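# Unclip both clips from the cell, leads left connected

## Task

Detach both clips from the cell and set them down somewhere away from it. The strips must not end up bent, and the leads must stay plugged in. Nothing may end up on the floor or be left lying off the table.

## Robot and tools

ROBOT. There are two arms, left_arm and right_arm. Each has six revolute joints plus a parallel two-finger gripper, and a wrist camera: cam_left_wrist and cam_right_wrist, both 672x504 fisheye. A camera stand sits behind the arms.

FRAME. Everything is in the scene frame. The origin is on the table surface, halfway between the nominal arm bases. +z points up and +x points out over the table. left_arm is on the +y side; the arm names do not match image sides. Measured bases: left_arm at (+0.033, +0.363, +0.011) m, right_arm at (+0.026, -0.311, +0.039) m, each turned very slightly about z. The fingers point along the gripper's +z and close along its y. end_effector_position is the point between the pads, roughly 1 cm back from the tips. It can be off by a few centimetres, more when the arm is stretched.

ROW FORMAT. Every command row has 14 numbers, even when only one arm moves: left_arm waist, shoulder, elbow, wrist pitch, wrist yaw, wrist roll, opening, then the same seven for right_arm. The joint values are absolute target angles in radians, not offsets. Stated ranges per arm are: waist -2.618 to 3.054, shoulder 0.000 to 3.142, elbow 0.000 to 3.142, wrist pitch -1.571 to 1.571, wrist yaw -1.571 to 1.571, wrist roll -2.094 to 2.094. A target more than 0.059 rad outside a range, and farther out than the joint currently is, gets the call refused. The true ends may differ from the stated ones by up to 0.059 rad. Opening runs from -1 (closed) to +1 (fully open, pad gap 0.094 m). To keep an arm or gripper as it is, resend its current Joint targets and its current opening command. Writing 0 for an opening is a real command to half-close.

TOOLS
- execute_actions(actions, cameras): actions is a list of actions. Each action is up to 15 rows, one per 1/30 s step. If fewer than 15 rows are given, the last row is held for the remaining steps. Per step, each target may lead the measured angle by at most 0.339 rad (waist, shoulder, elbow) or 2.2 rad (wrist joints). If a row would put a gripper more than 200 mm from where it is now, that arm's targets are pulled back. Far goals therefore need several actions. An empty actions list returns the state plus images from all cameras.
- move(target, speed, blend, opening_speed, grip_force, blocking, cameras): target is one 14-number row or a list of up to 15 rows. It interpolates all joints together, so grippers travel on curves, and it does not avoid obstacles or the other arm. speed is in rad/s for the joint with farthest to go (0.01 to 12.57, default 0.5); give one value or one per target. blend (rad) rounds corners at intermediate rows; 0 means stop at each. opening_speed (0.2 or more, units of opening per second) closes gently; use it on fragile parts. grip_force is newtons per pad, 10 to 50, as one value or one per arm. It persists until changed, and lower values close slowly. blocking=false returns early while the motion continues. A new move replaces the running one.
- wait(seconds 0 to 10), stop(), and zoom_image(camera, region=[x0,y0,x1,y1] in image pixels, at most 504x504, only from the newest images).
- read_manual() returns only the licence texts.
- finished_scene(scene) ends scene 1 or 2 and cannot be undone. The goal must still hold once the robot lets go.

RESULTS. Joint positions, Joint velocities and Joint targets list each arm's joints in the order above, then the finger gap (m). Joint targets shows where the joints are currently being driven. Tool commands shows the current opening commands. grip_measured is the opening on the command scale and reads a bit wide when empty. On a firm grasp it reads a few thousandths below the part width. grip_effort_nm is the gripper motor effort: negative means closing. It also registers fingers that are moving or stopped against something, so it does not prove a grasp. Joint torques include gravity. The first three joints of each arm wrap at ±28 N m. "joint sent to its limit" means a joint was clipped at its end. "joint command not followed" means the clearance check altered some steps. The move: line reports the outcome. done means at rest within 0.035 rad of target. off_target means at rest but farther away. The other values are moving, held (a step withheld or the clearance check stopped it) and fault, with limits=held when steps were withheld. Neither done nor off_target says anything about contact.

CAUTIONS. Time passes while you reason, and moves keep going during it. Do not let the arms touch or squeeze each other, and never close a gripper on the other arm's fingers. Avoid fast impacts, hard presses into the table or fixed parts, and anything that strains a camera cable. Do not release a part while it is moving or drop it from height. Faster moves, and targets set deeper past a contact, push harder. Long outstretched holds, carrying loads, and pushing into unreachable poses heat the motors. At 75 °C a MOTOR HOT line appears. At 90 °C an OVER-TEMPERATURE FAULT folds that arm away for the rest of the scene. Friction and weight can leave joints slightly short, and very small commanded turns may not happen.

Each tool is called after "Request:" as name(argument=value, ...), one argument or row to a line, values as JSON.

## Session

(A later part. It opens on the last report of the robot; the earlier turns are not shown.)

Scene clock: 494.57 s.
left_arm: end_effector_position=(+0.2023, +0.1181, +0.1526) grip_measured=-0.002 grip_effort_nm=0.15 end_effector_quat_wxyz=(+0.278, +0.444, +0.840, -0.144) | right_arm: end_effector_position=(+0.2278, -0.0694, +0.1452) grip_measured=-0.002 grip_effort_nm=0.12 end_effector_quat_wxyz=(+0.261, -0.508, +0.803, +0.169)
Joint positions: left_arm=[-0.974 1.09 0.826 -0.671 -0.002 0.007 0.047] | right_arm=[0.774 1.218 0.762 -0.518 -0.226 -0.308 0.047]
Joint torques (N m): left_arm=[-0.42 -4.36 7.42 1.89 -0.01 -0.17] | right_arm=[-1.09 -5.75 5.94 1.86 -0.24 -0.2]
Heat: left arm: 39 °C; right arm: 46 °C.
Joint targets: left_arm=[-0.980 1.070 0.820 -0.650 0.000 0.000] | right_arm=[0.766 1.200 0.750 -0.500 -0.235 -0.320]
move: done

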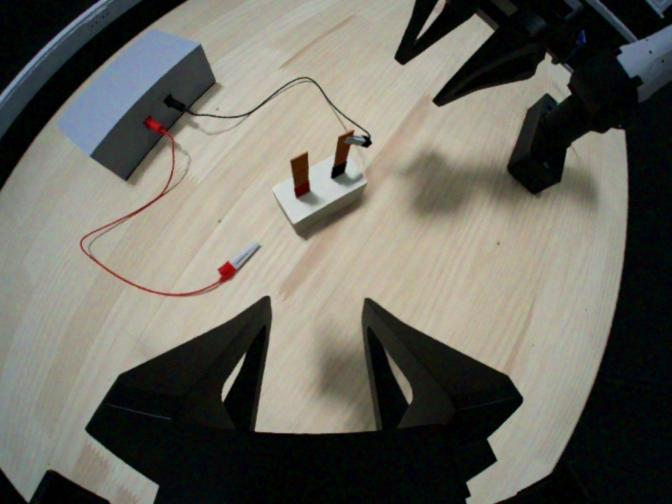

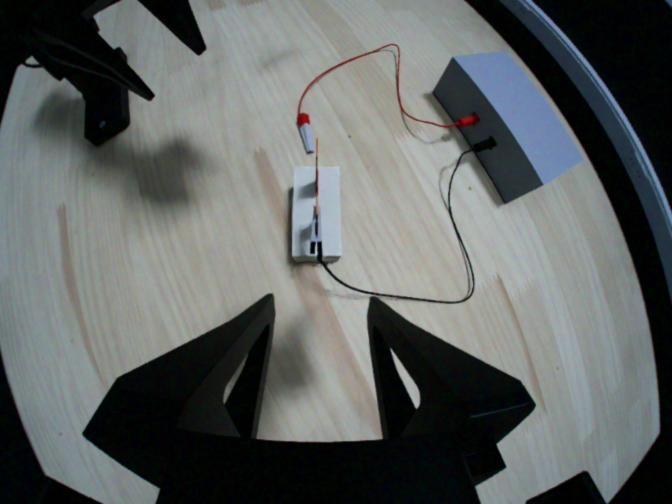

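Request:
move(
  target=[-0.98,1.07,0.82,-0.65,0,0,0,0.831,1.382,0.68,-0.262,-0.19,-0.267,0],
  cameras=["all"],
  speed=0.3,
)

Request:
zoom_image(
  camera="cam_right_wrist",
  region=[230, 160, 450, 380],
)

Request:
zoom_image(
  camera="cam_left_wrist",
  region=[260, 80, 440, 230],
)

Scene clock: 518.07 s.
left_arm: end_effector_position=(+0.2023, +0.1181, +0.1526) grip_measured=-0.002 grip_effort_nm=0.15 end_effector_quat_wxyz=(+0.278, +0.444, +0.840, -0.144) | right_arm: end_effector_position=(+0.2354, -0.0461, +0.1015) grip_measured=-0.002 grip_effort_nm=0.12 end_effector_quat_wxyz=(+0.261, -0.512, +0.801, +0.168)
Joint positions: left_arm=[-0.974 1.09 0.826 -0.671 -0.002 0.007 0.047] | right_arm=[0.823 1.378 0.691 -0.281 -0.198 -0.278 0.047]
Joint torques (N m): left_arm=[-0.47 -4.36 7.42 1.88 0 -0.17] | right_arm=[0.46 -4.97 5.68 1.87 -0.06 0.04]
Heat: left arm: 39 °C; right arm: 42 °C.
Joint targets: left_arm=[-0.980 1.070 0.820 -0.650 0.000 0.000] | right_arm=[0.831 1.382 0.680 -0.262 -0.190 -0.267]
move: done

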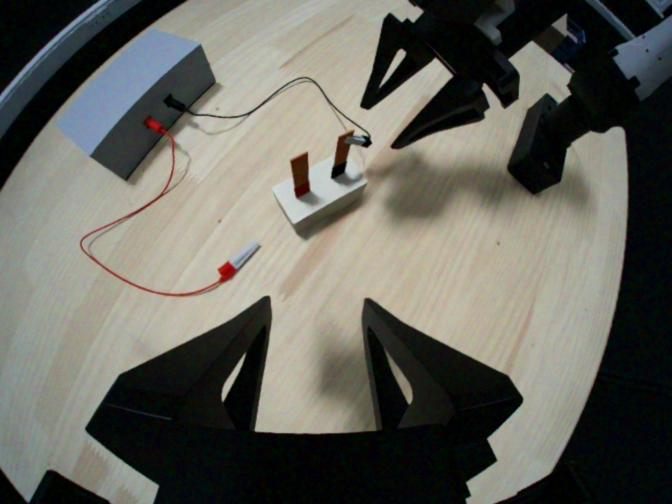

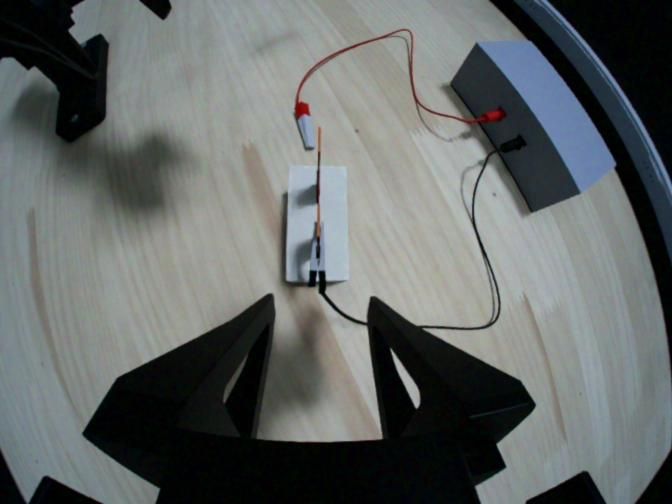

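Scaled by 2.291 from the camera's 672x504 image, which has a finer 960x720 frame.

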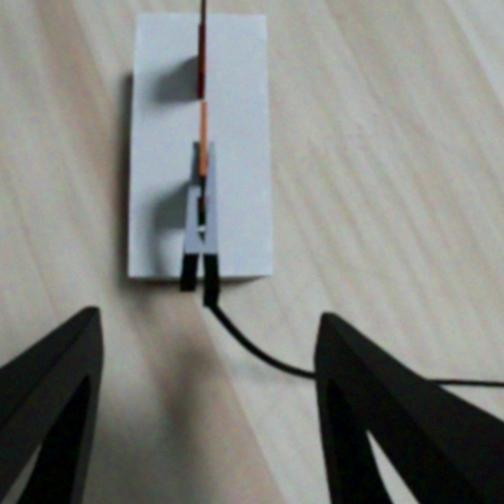

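Scaled by 2.800 from the camera's 672x504 image, which has a finer 960x720 frame.

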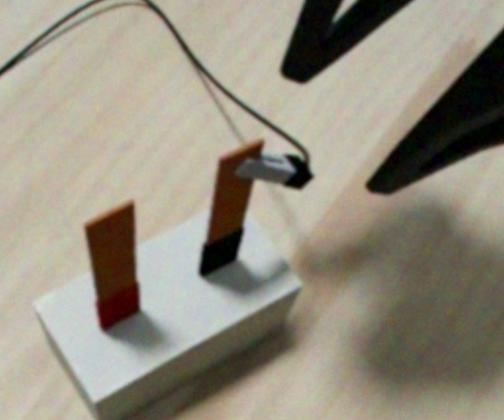

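Request:
move(
  target=[-0.98,1.07,0.82,-0.65,0,0,0,0.845,1.449,0.665,-0.176,-0.183,-0.256,0],
  cameras=["all"],
  speed=0.15,
)

Request:
zoom_image(
  camera="cam_right_wrist",
  region=[230, 160, 450, 380],
)

Request:
zoom_image(
  camera="cam_left_wrist",
  region=[260, 80, 440, 230],
)

Scene clock: 529.77 s.
left_arm: end_effector_position=(+0.2023, +0.1181, +0.1526) grip_measured=-0.002 grip_effort_nm=0.15 end_effector_quat_wxyz=(+0.278, +0.444, +0.840, -0.144) | right_arm: end_effector_position=(+0.2389, -0.0375, +0.0874) grip_measured=-0.002 grip_effort_nm=0.12 end_effector_quat_wxyz=(+0.263, -0.512, +0.800, +0.168)
Joint positions: left_arm=[-0.974 1.09 0.826 -0.671 -0.002 0.007 0.047] | right_arm=[0.837 1.443 0.677 -0.195 -0.192 -0.267 0.047]
Joint torques (N m): left_arm=[-0.43 -4.36 7.41 1.88 0 -0.16] | right_arm=[0.51 -5.16 5.38 1.88 -0.06 0.05]
Heat: left arm: 39 °C; right arm: 41 °C.
Joint targets: left_arm=[-0.980 1.070 0.820 -0.650 0.000 0.000] | right_arm=[0.845 1.449 0.665 -0.176 -0.183 -0.256]
move: done

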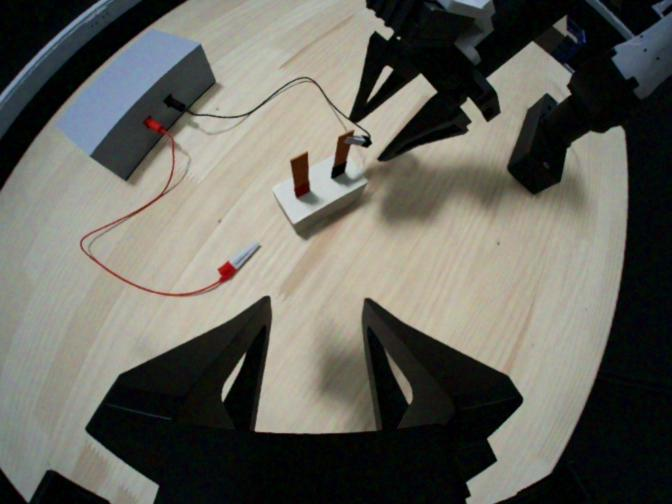

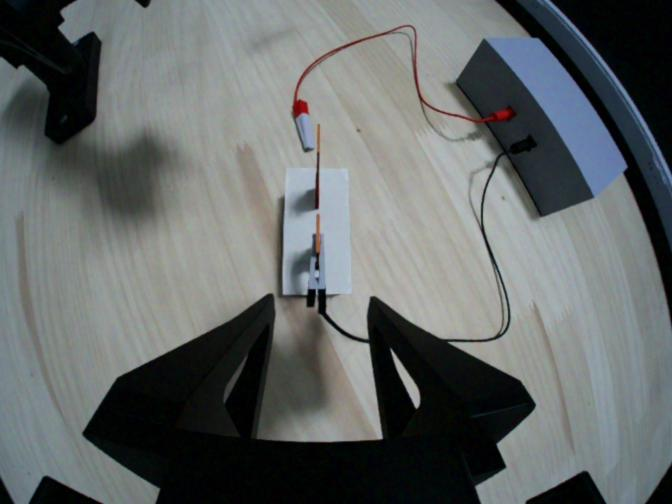

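Scaled by 2.291 from the camera's 672x504 image, which has a finer 960x720 frame.

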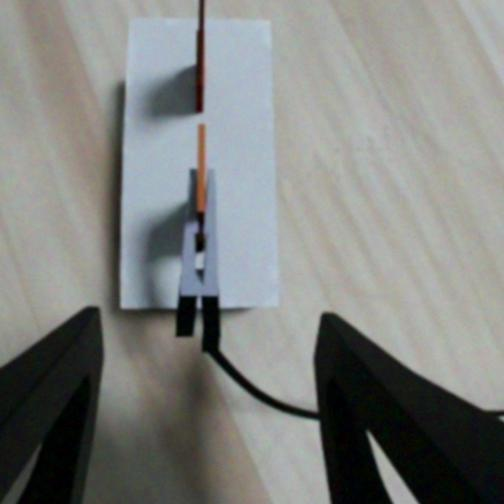

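Scaled by 2.800 from the camera's 672x504 image, which has a finer 960x720 frame.

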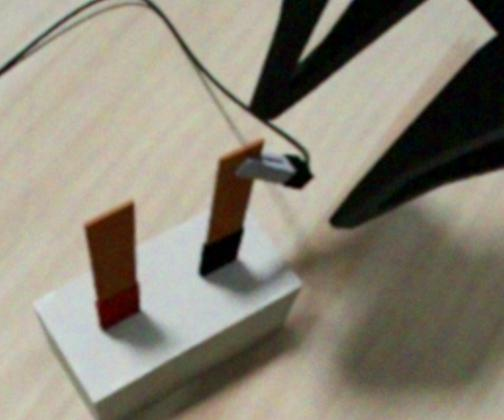

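Request:
move(
  target=[-0.98,1.07,0.82,-0.65,0,0,0,0.856,1.453,0.698,-0.195,-0.177,-0.256,-0.5],
  cameras=["all"],
  speed=0.15,
  opening_speed=0.3,
)

Request:
zoom_image(
  camera="cam_right_wrist",
  region=[230, 160, 450, 380],
)

Request:
zoom_image(
  camera="cam_left_wrist",
  region=[260, 80, 440, 230],
)

Scene clock: 544.37 s.
left_arm: end_effector_position=(+0.2023, +0.1181, +0.1526) grip_measured=-0.002 grip_effort_nm=0.15 end_effector_quat_wxyz=(+0.278, +0.444, +0.840, -0.144) | right_arm: end_effector_position=(+0.2368, -0.0358, +0.0873) grip_measured=-0.498 grip_effort_nm=-0.11 end_effector_quat_wxyz=(+0.263, -0.516, +0.798, +0.167)
Joint positions: left_arm=[-0.974 1.09 0.826 -0.671 -0.002 0.007 0.047] | right_arm=[0.848 1.443 0.677 -0.194 -0.186 -0.267 0.024]
Joint torques (N m): left_arm=[-0.43 -4.36 7.42 1.89 0 -0.17] | right_arm=[0.51 -4.78 8.4 1.67 -0.05 0.05]
Heat: left arm: 39 °C; right arm: 40 °C.
Joint targets: left_arm=[-0.980 1.070 0.820 -0.650 0.000 0.000] | right_arm=[0.856 1.453 0.698 -0.195 -0.177 -0.256]
move: done

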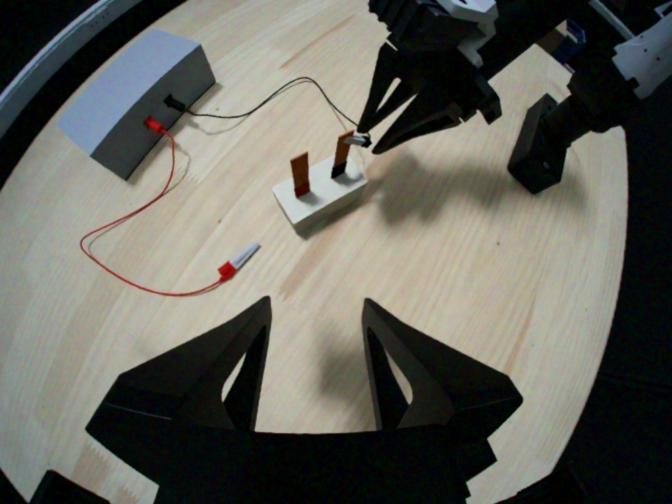

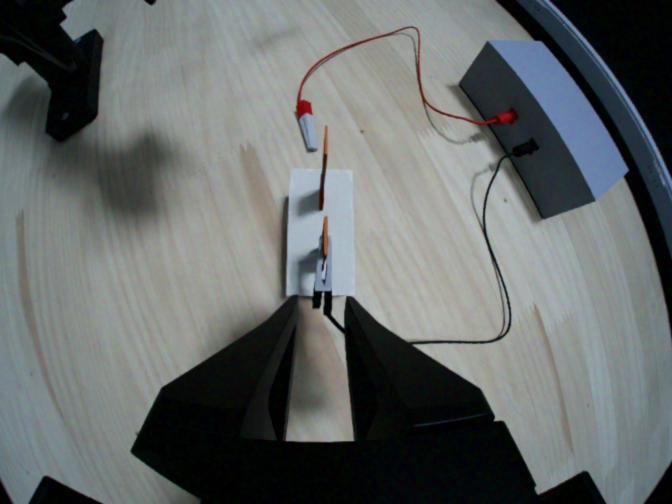

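Scaled by 2.291 from the camera's 672x504 image, which has a finer 960x720 frame.

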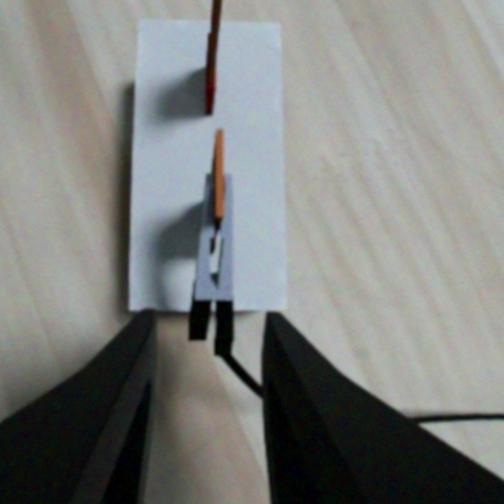

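Scaled by 2.800 from the camera's 672x504 image, which has a finer 960x720 frame.

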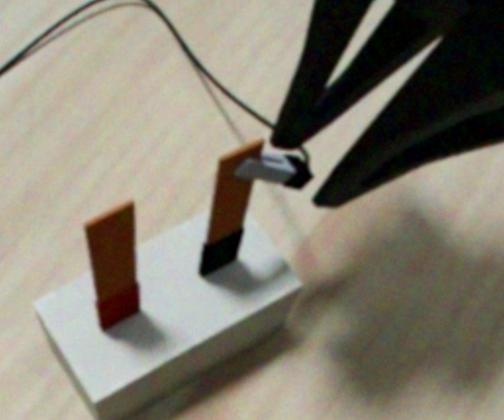

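Request:
move(
  target=[-0.98,1.07,0.82,-0.65,0,0,0,0.856,1.453,0.698,-0.195,-0.177,-0.256,-0.86],
  cameras=["all"],
  opening_speed=0.2,
)

Request:
zoom_image(
  camera="cam_right_wrist",
  region=[230, 160, 450, 380],
)

Request:
zoom_image(
  camera="cam_left_wrist",
  region=[260, 80, 440, 230],
)

Scene clock: 551.47 s.
left_arm: end_effector_position=(+0.2023, +0.1181, +0.1526) grip_measured=-0.002 grip_effort_nm=0.15 end_effector_quat_wxyz=(+0.278, +0.444, +0.840, -0.144) | right_arm: end_effector_position=(+0.2369, -0.0358, +0.0873) grip_measured=-0.858 grip_effort_nm=-0.54 end_effector_quat_wxyz=(+0.263, -0.516, +0.798, +0.167)
Joint positions: left_arm=[-0.974 1.09 0.826 -0.671 -0.002 0.007 0.047] | right_arm=[0.848 1.443 0.677 -0.194 -0.185 -0.267 0.007]
Joint torques (N m): left_arm=[-0.43 -4.37 7.38 1.89 0 -0.17] | right_arm=[0.51 -4.82 8.4 1.66 -0.07 0.05]
Heat: left arm: 39 °C; right arm: 39 °C.
Joint targets: left_arm=[-0.980 1.070 0.820 -0.650 0.000 0.000] | right_arm=[0.856 1.453 0.698 -0.195 -0.177 -0.256]
move: done

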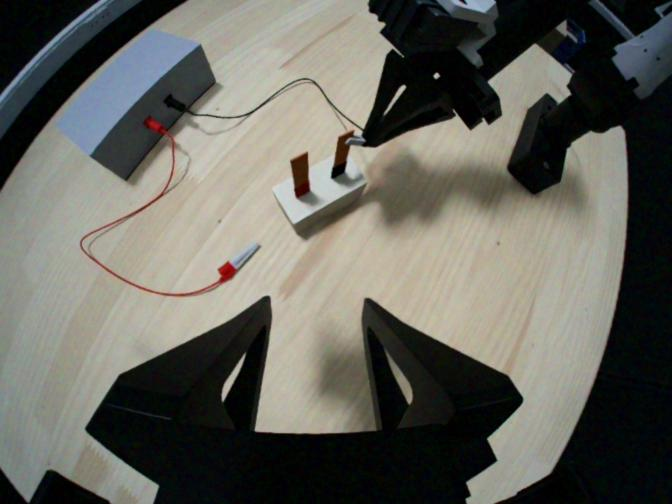

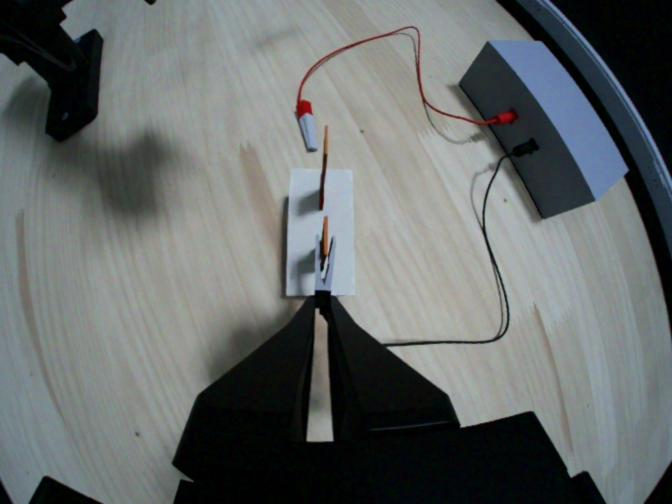

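Scaled by 2.291 from the camera's 672x504 image, which has a finer 960x720 frame.

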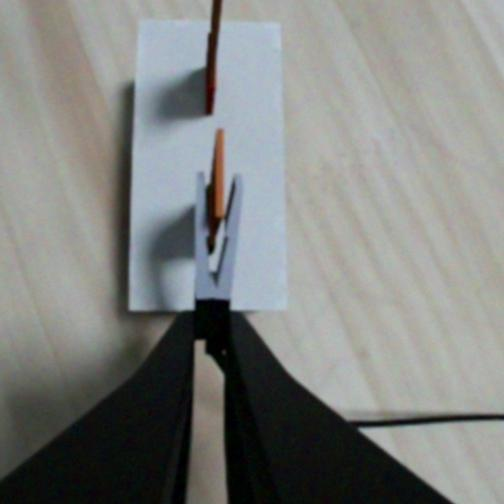

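Scaled by 2.800 from the camera's 672x504 image, which has a finer 960x720 frame.

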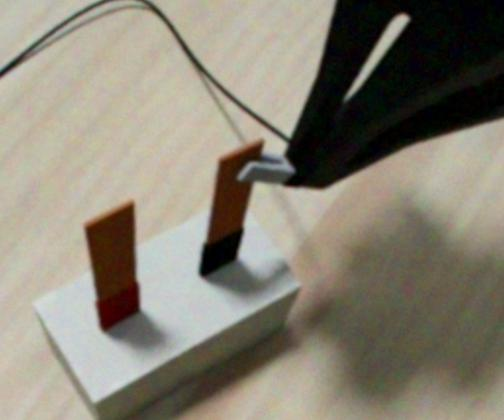

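Request:
move(
  target=[
    [-0.98,1.07,0.82,-0.65,0,0,0,0.799,1.304,0.576,-0.225,-0.217,-0.304,-0.86],
    [-0.98,1.07,0.82,-0.65,0,0,0,0.744,1.172,0.494,-0.285,-0.248,-0.351,-0.86],
  ],
  cameras=["all"],
  speed=0.15,
  blend=0.03,
)

Scene clock: 565.70 s.
left_arm: end_effector_position=(+0.2023, +0.1181, +0.1526) grip_measured=-0.002 grip_effort_nm=0.15 end_effector_quat_wxyz=(+0.278, +0.444, +0.840, -0.144) | right_arm: end_effector_position=(+0.2137, -0.0880, +0.0906) grip_measured=-0.859 grip_effort_nm=-0.62 end_effector_quat_wxyz=(+0.270, -0.512, +0.798, +0.169)
Joint positions: left_arm=[-0.974 1.09 0.826 -0.671 -0.002 0.007 0.047] | right_arm=[0.752 1.188 0.507 -0.282 -0.239 -0.339 0.007]
Joint velocities: left_arm=[within noise] | right_arm=[-0.002 -0.007 -0.007 0.007 -0.051 -0.022 0.011]
Joint torques (N m): left_arm=[-0.42 -4.36 7.38 1.89 0 -0.17] | right_arm=[-1.13 -4.92 5.53 1.63 -0.24 -0.18]
Heat: left arm: 39 °C; right arm: 39 °C.
Joint targets: left_arm=[-0.980 1.070 0.820 -0.650 0.000 0.000] | right_arm=[0.744 1.172 0.494 -0.285 -0.248 -0.351]
move: done

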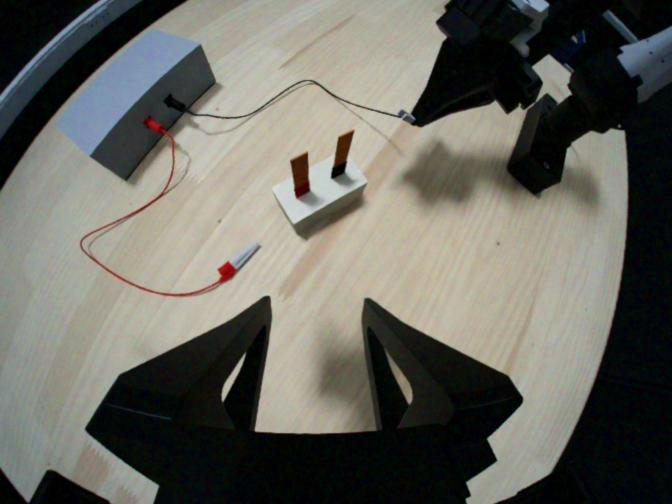

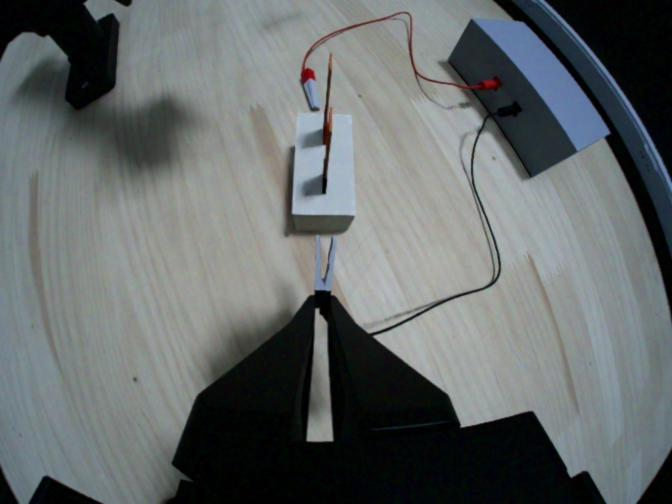

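Request:
move(
  target=[-0.98,1.07,0.82,-0.65,0,0,0,0.644,1.376,0.357,0.04,-0.248,-0.351,-0.86],
  cameras=["all"],
  speed=0.2,
)

Scene clock: 573.87 s.
left_arm: end_effector_position=(+0.2023, +0.1181, +0.1526) grip_measured=-0.002 grip_effort_nm=0.15 end_effector_quat_wxyz=(+0.278, +0.444, +0.840, -0.144) | right_arm: end_effector_position=(+0.2322, -0.1094, +0.0355) grip_measured=-0.857 grip_effort_nm=-0.53 end_effector_quat_wxyz=(+0.269, -0.473, +0.824, +0.155)
Joint positions: left_arm=[-0.974 1.09 0.826 -0.671 -0.002 0.007 0.047] | right_arm=[0.652 1.37 0.368 0.022 -0.241 -0.34 0.007]
Joint torques (N m): left_arm=[-0.43 -4.37 7.41 1.89 0.01 -0.16] | right_arm=[-1.11 -3.67 4.75 1.85 -0.24 -0.18]
Heat: left arm: 39 °C; right arm: 38 °C.
Joint targets: left_arm=[-0.980 1.070 0.820 -0.650 0.000 0.000] | right_arm=[0.644 1.376 0.357 0.040 -0.248 -0.351]
move: done

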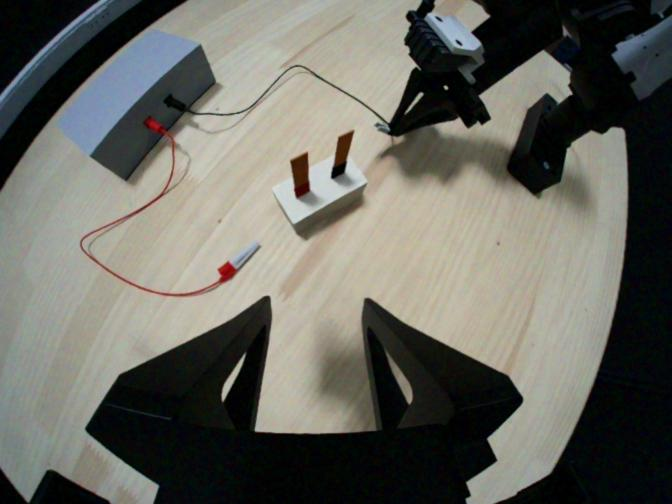

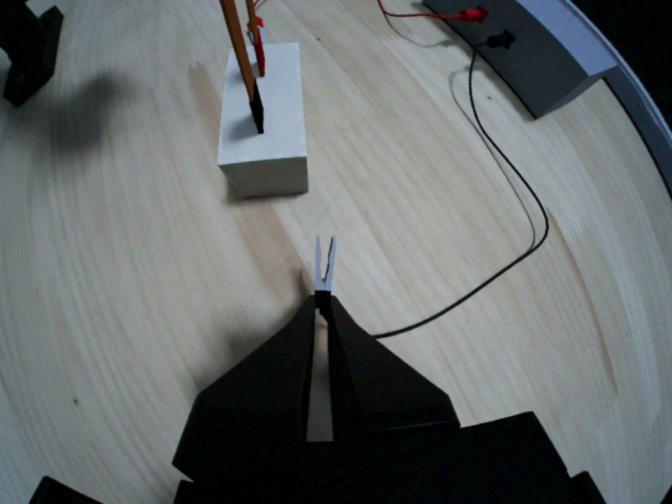

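Request:
move(
  target=[-0.98,1.07,0.82,-0.65,0,0,0,0.644,1.444,0.324,0.142,-0.248,-0.351,-0.86],
  cameras=["all"],
  speed=0.1,
)

Request:
zoom_image(
  camera="cam_left_wrist",
  region=[320, 60, 500, 210],
)

Scene clock: 581.00 s.
left_arm: end_effector_position=(+0.2023, +0.1181, +0.1526) grip_measured=-0.002 grip_effort_nm=0.15 end_effector_quat_wxyz=(+0.278, +0.444, +0.840, -0.144) | right_arm: end_effector_position=(+0.2322, -0.1093, +0.0218) grip_measured=-0.857 grip_effort_nm=-0.54 end_effector_quat_wxyz=(+0.271, -0.473, +0.824, +0.156)
Joint positions: left_arm=[-0.974 1.09 0.826 -0.671 -0.002 0.007 0.047] | right_arm=[0.652 1.437 0.335 0.126 -0.242 -0.34 0.007]
Joint torques (N m): left_arm=[-0.44 -4.36 7.39 1.88 0 -0.16] | right_arm=[-1.14 -3.75 4.34 1.81 -0.23 -0.18]
Heat: left arm: 39 °C; right arm: 38 °C.
Joint targets: left_arm=[-0.980 1.070 0.820 -0.650 0.000 0.000] | right_arm=[0.644 1.444 0.324 0.142 -0.248 -0.351]
move: done

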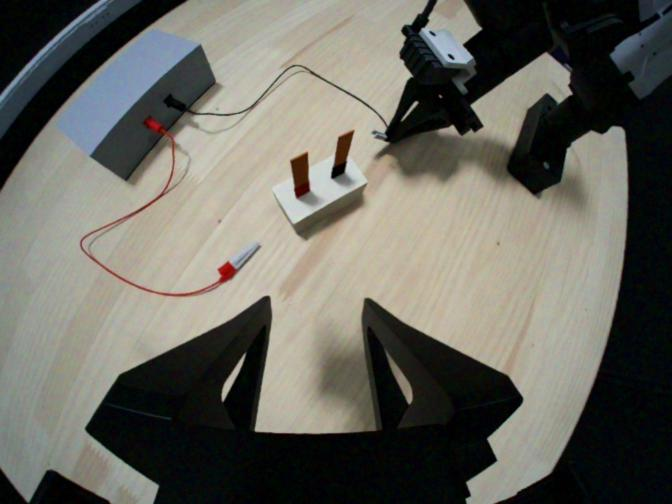

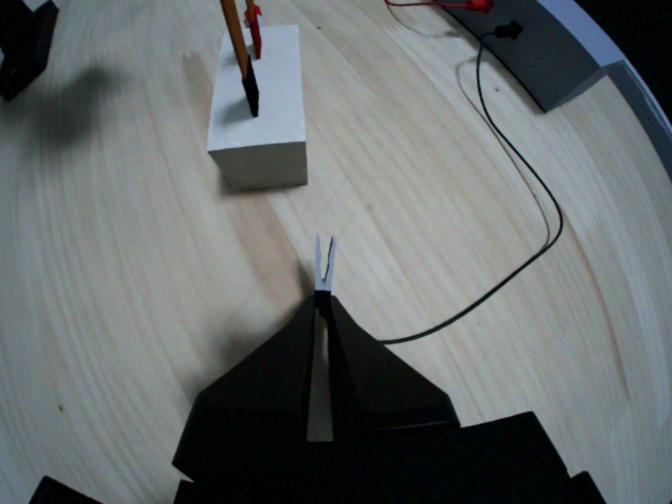

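Scaled by 2.800 from the camera's 672x504 image, which has a finer 960x720 frame.

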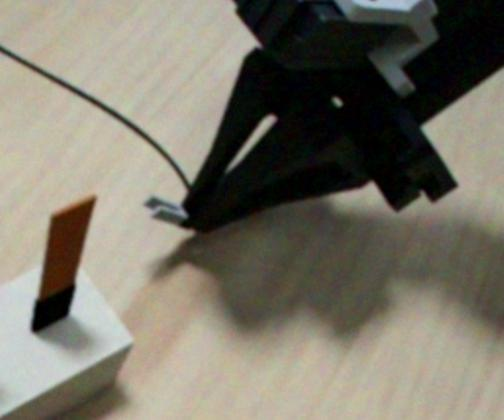

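Request:
move(
  target=[-0.98,1.07,0.82,-0.65,0,0,0,0.644,1.487,0.302,0.207,-0.248,-0.351,-0.86],
  cameras=["all"],
  speed=0.06,
)

Request:
zoom_image(
  camera="cam_left_wrist",
  region=[320, 60, 500, 210],
)

Scene clock: 586.67 s.
left_arm: end_effector_position=(+0.2023, +0.1181, +0.1526) grip_measured=-0.002 grip_effort_nm=0.15 end_effector_quat_wxyz=(+0.278, +0.444, +0.840, -0.144) | right_arm: end_effector_position=(+0.2317, -0.1090, +0.0142) grip_measured=-0.857 grip_effort_nm=-0.53 end_effector_quat_wxyz=(+0.274, -0.473, +0.822, +0.158)
Joint positions: left_arm=[-0.974 1.09 0.826 -0.671 -0.002 0.007 0.047] | right_arm=[0.652 1.478 0.314 0.195 -0.245 -0.34 0.007]
Joint torques (N m): left_arm=[-0.43 -4.34 7.41 1.88 0.01 -0.17] | right_arm=[-1.13 -3.77 3.95 1.8 -0.2 -0.19]
Heat: left arm: 39 °C; right arm: 38 °C.
Joint targets: left_arm=[-0.980 1.070 0.820 -0.650 0.000 0.000] | right_arm=[0.644 1.487 0.302 0.207 -0.248 -0.351]
move: done

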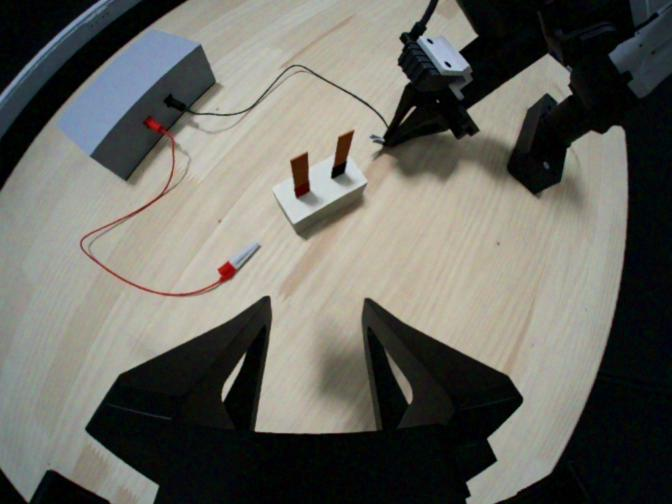

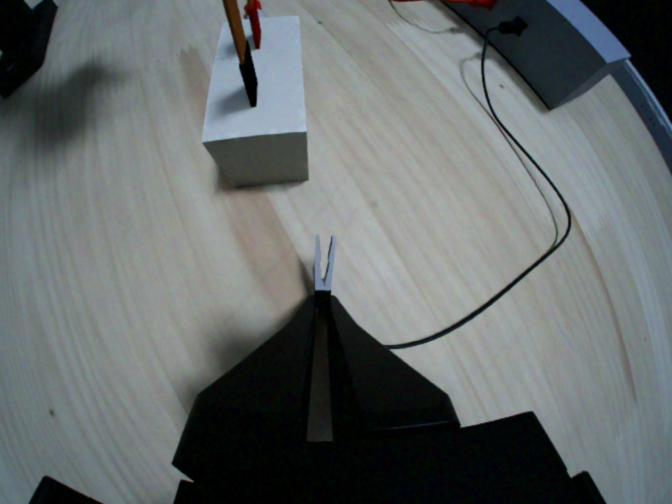

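Scaled by 2.800 from the camera's 672x504 image, which has a finer 960x720 frame.

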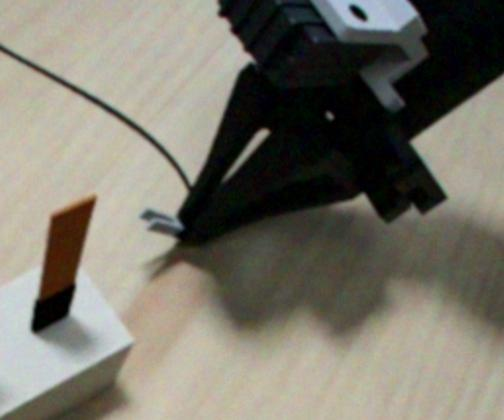

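Request:
move(
  target=[-0.98,1.07,0.82,-0.65,0,0,0,0.644,1.506,0.294,0.234,-0.248,-0.351,-0.86],
  cameras=["all"],
  speed=0.05,
)

Request:
zoom_image(
  camera="cam_left_wrist",
  region=[320, 60, 500, 210],
)

Scene clock: 591.10 s.
left_arm: end_effector_position=(+0.2023, +0.1181, +0.1526) grip_measured=-0.002 grip_effort_nm=0.15 end_effector_quat_wxyz=(+0.278, +0.444, +0.840, -0.144) | right_arm: end_effector_position=(+0.2325, -0.1081, +0.0120) grip_measured=-0.858 grip_effort_nm=-0.54 end_effector_quat_wxyz=(+0.278, -0.473, +0.821, +0.159)
Joint positions: left_arm=[-0.974 1.09 0.826 -0.671 -0.002 0.007 0.047] | right_arm=[0.652 1.496 0.307 0.227 -0.246 -0.34 0.007]
Joint torques (N m): left_arm=[-0.43 -4.37 7.39 1.89 0 -0.17] | right_arm=[-1.14 -3.69 3.82 1.74 -0.18 -0.18]
Heat: left arm: 39 °C; right arm: 37 °C.
Joint targets: left_arm=[-0.980 1.070 0.820 -0.650 0.000 0.000] | right_arm=[0.644 1.506 0.294 0.234 -0.248 -0.351]
move: done

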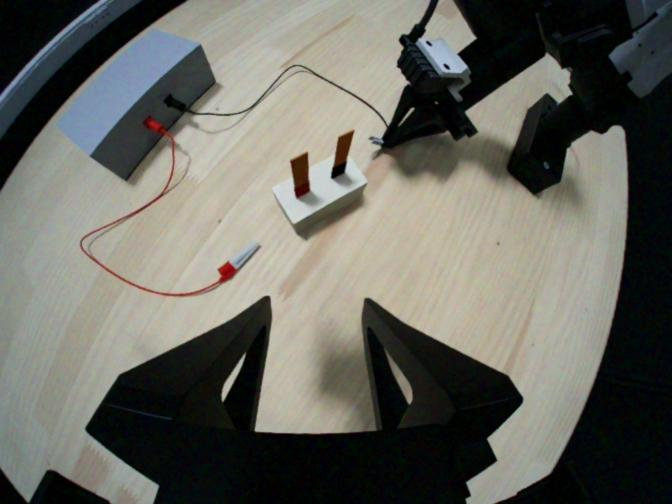

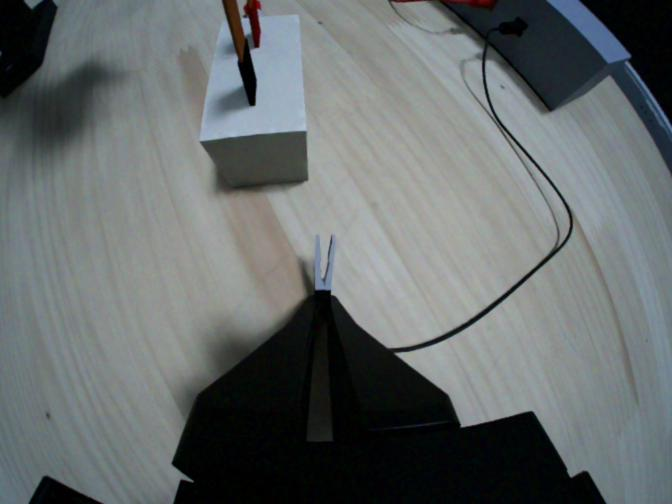

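Scaled by 2.800 from the camera's 672x504 image, which has a finer 960x720 frame.

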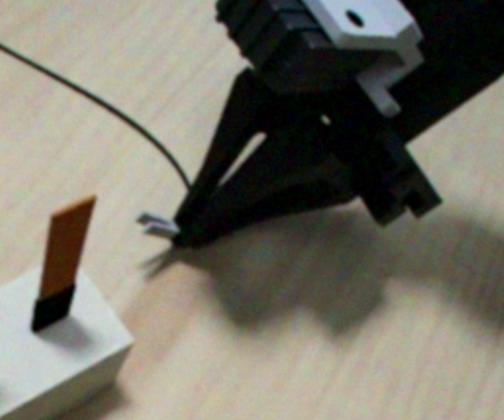

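Request:
move(
  target=[-0.98,1.07,0.82,-0.65,0,0,0,0.644,1.497,0.303,0.22,-0.248,-0.351,-0.35],
  cameras=["all"],
  opening_speed=0.4,
)

Request:
move(
  target=[
    [-0.98,1.07,0.82,-0.65,0,0,0,0.644,1.37,0.365,0.03,-0.248,-0.351,-0.35],
    [-0.98,1.07,0.82,-0.65,0,0,0,0.55,1.0,0.6,-0.4,-0.248,-0.351,-0.35],
  ],
  cameras=["all"],
  speed=[0.15,0.5],
  blend=0.05,
)

Request:
zoom_image(
  camera="cam_left_wrist",
  region=[200, 60, 440, 300],
)

Scene clock: 598.37 s.
left_arm: end_effector_position=(+0.2023, +0.1181, +0.1526) grip_measured=-0.002 grip_effort_nm=0.15 end_effector_quat_wxyz=(+0.278, +0.444, +0.840, -0.144) | right_arm: end_effector_position=(+0.2319, -0.1085, +0.0115) grip_measured=-0.352 grip_effort_nm=0.12 end_effector_quat_wxyz=(+0.276, -0.473, +0.821, +0.159)
Joint positions: left_arm=[-0.974 1.09 0.826 -0.671 -0.002 0.007 0.047] | right_arm=[0.652 1.496 0.307 0.224 -0.247 -0.341 0.03]
Joint torques (N m): left_arm=[-0.43 -4.36 7.36 1.88 0 -0.16] | right_arm=[-1.11 -4.48 4.59 1.61 -0.18 -0.18]
Heat: left arm: 39 °C; right arm: 37 °C.
Joint targets: left_arm=[-0.980 1.070 0.820 -0.650 0.000 0.000] | right_arm=[0.644 1.497 0.303 0.220 -0.248 -0.351]
move: done

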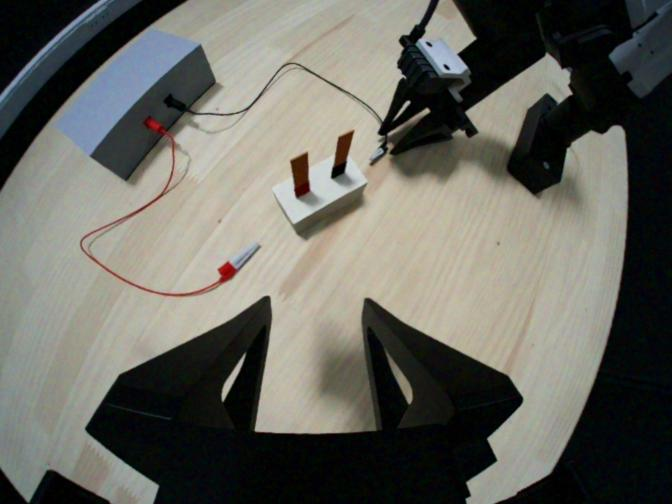

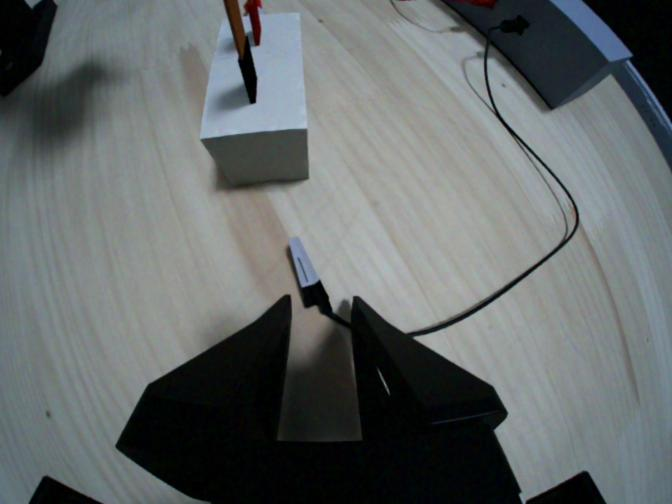

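Scene clock: 601.27 s.
left_arm: end_effector_position=(+0.2023, +0.1181, +0.1526) grip_measured=-0.002 grip_effort_nm=0.15 end_effector_quat_wxyz=(+0.278, +0.444, +0.840, -0.144) | right_arm: end_effector_position=(+0.2540, -0.1265, +0.1482) grip_measured=-0.352 grip_effort_nm=0.12 end_effector_quat_wxyz=(+0.346, -0.432, +0.819, +0.149)
Joint positions: left_arm=[-0.974 1.09 0.826 -0.671 -0.002 0.007 0.047] | right_arm=[0.558 1.006 0.573 -0.397 -0.247 -0.341 0.03]
Joint velocities: left_arm=[-0.017 -0.002 -0.007 -0.051 -0.168 0.022 0] | right_arm=[within noise]
Joint torques (N m): left_arm=[-0.44 -4.37 7.39 1.88 0 -0.17] | right_arm=[-1.09 -2.99 9.72 1.79 -0.17 -0.18]
Heat: left arm: 39 °C; right arm: 37 °C.
Joint targets: left_arm=[-0.980 1.070 0.820 -0.650 0.000 0.000] | right_arm=[0.550 1.000 0.600 -0.400 -0.248 -0.351]
move: done

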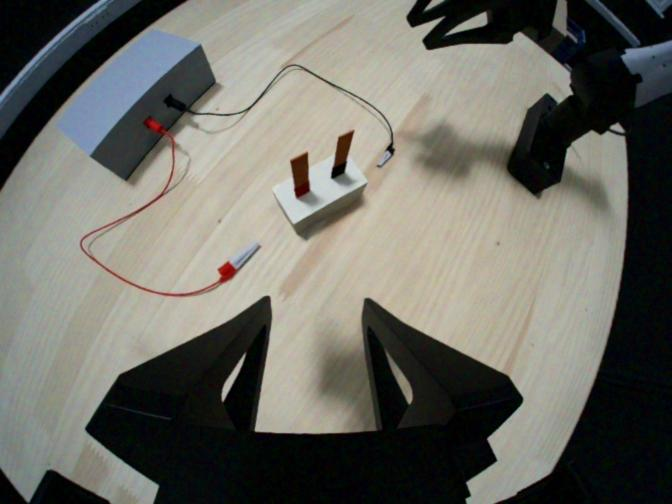

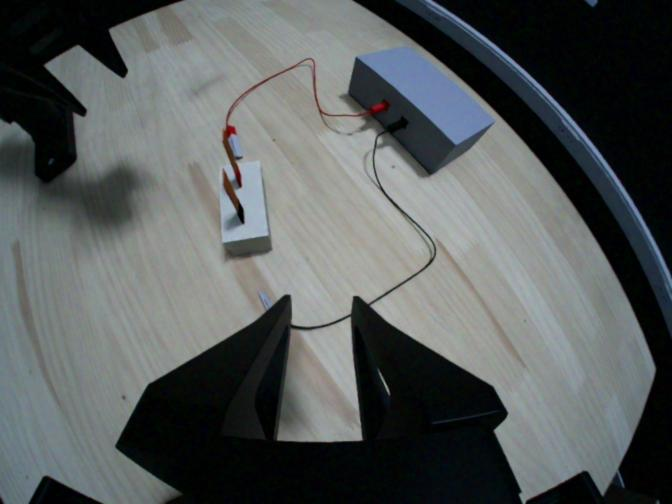

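Scaled by 2.100 from the camera's 672x504 image, which has a finer 960x720 frame.

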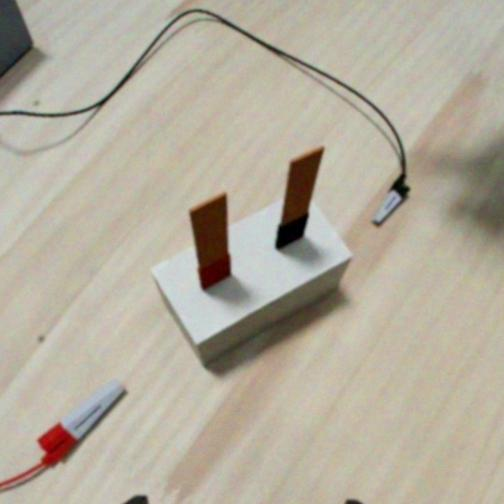

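Both clips are off, the strips look straight, and both leads are still plugged in.

Request:
finished_scene(
  scene=1,
)

The scene is finished: the task was done.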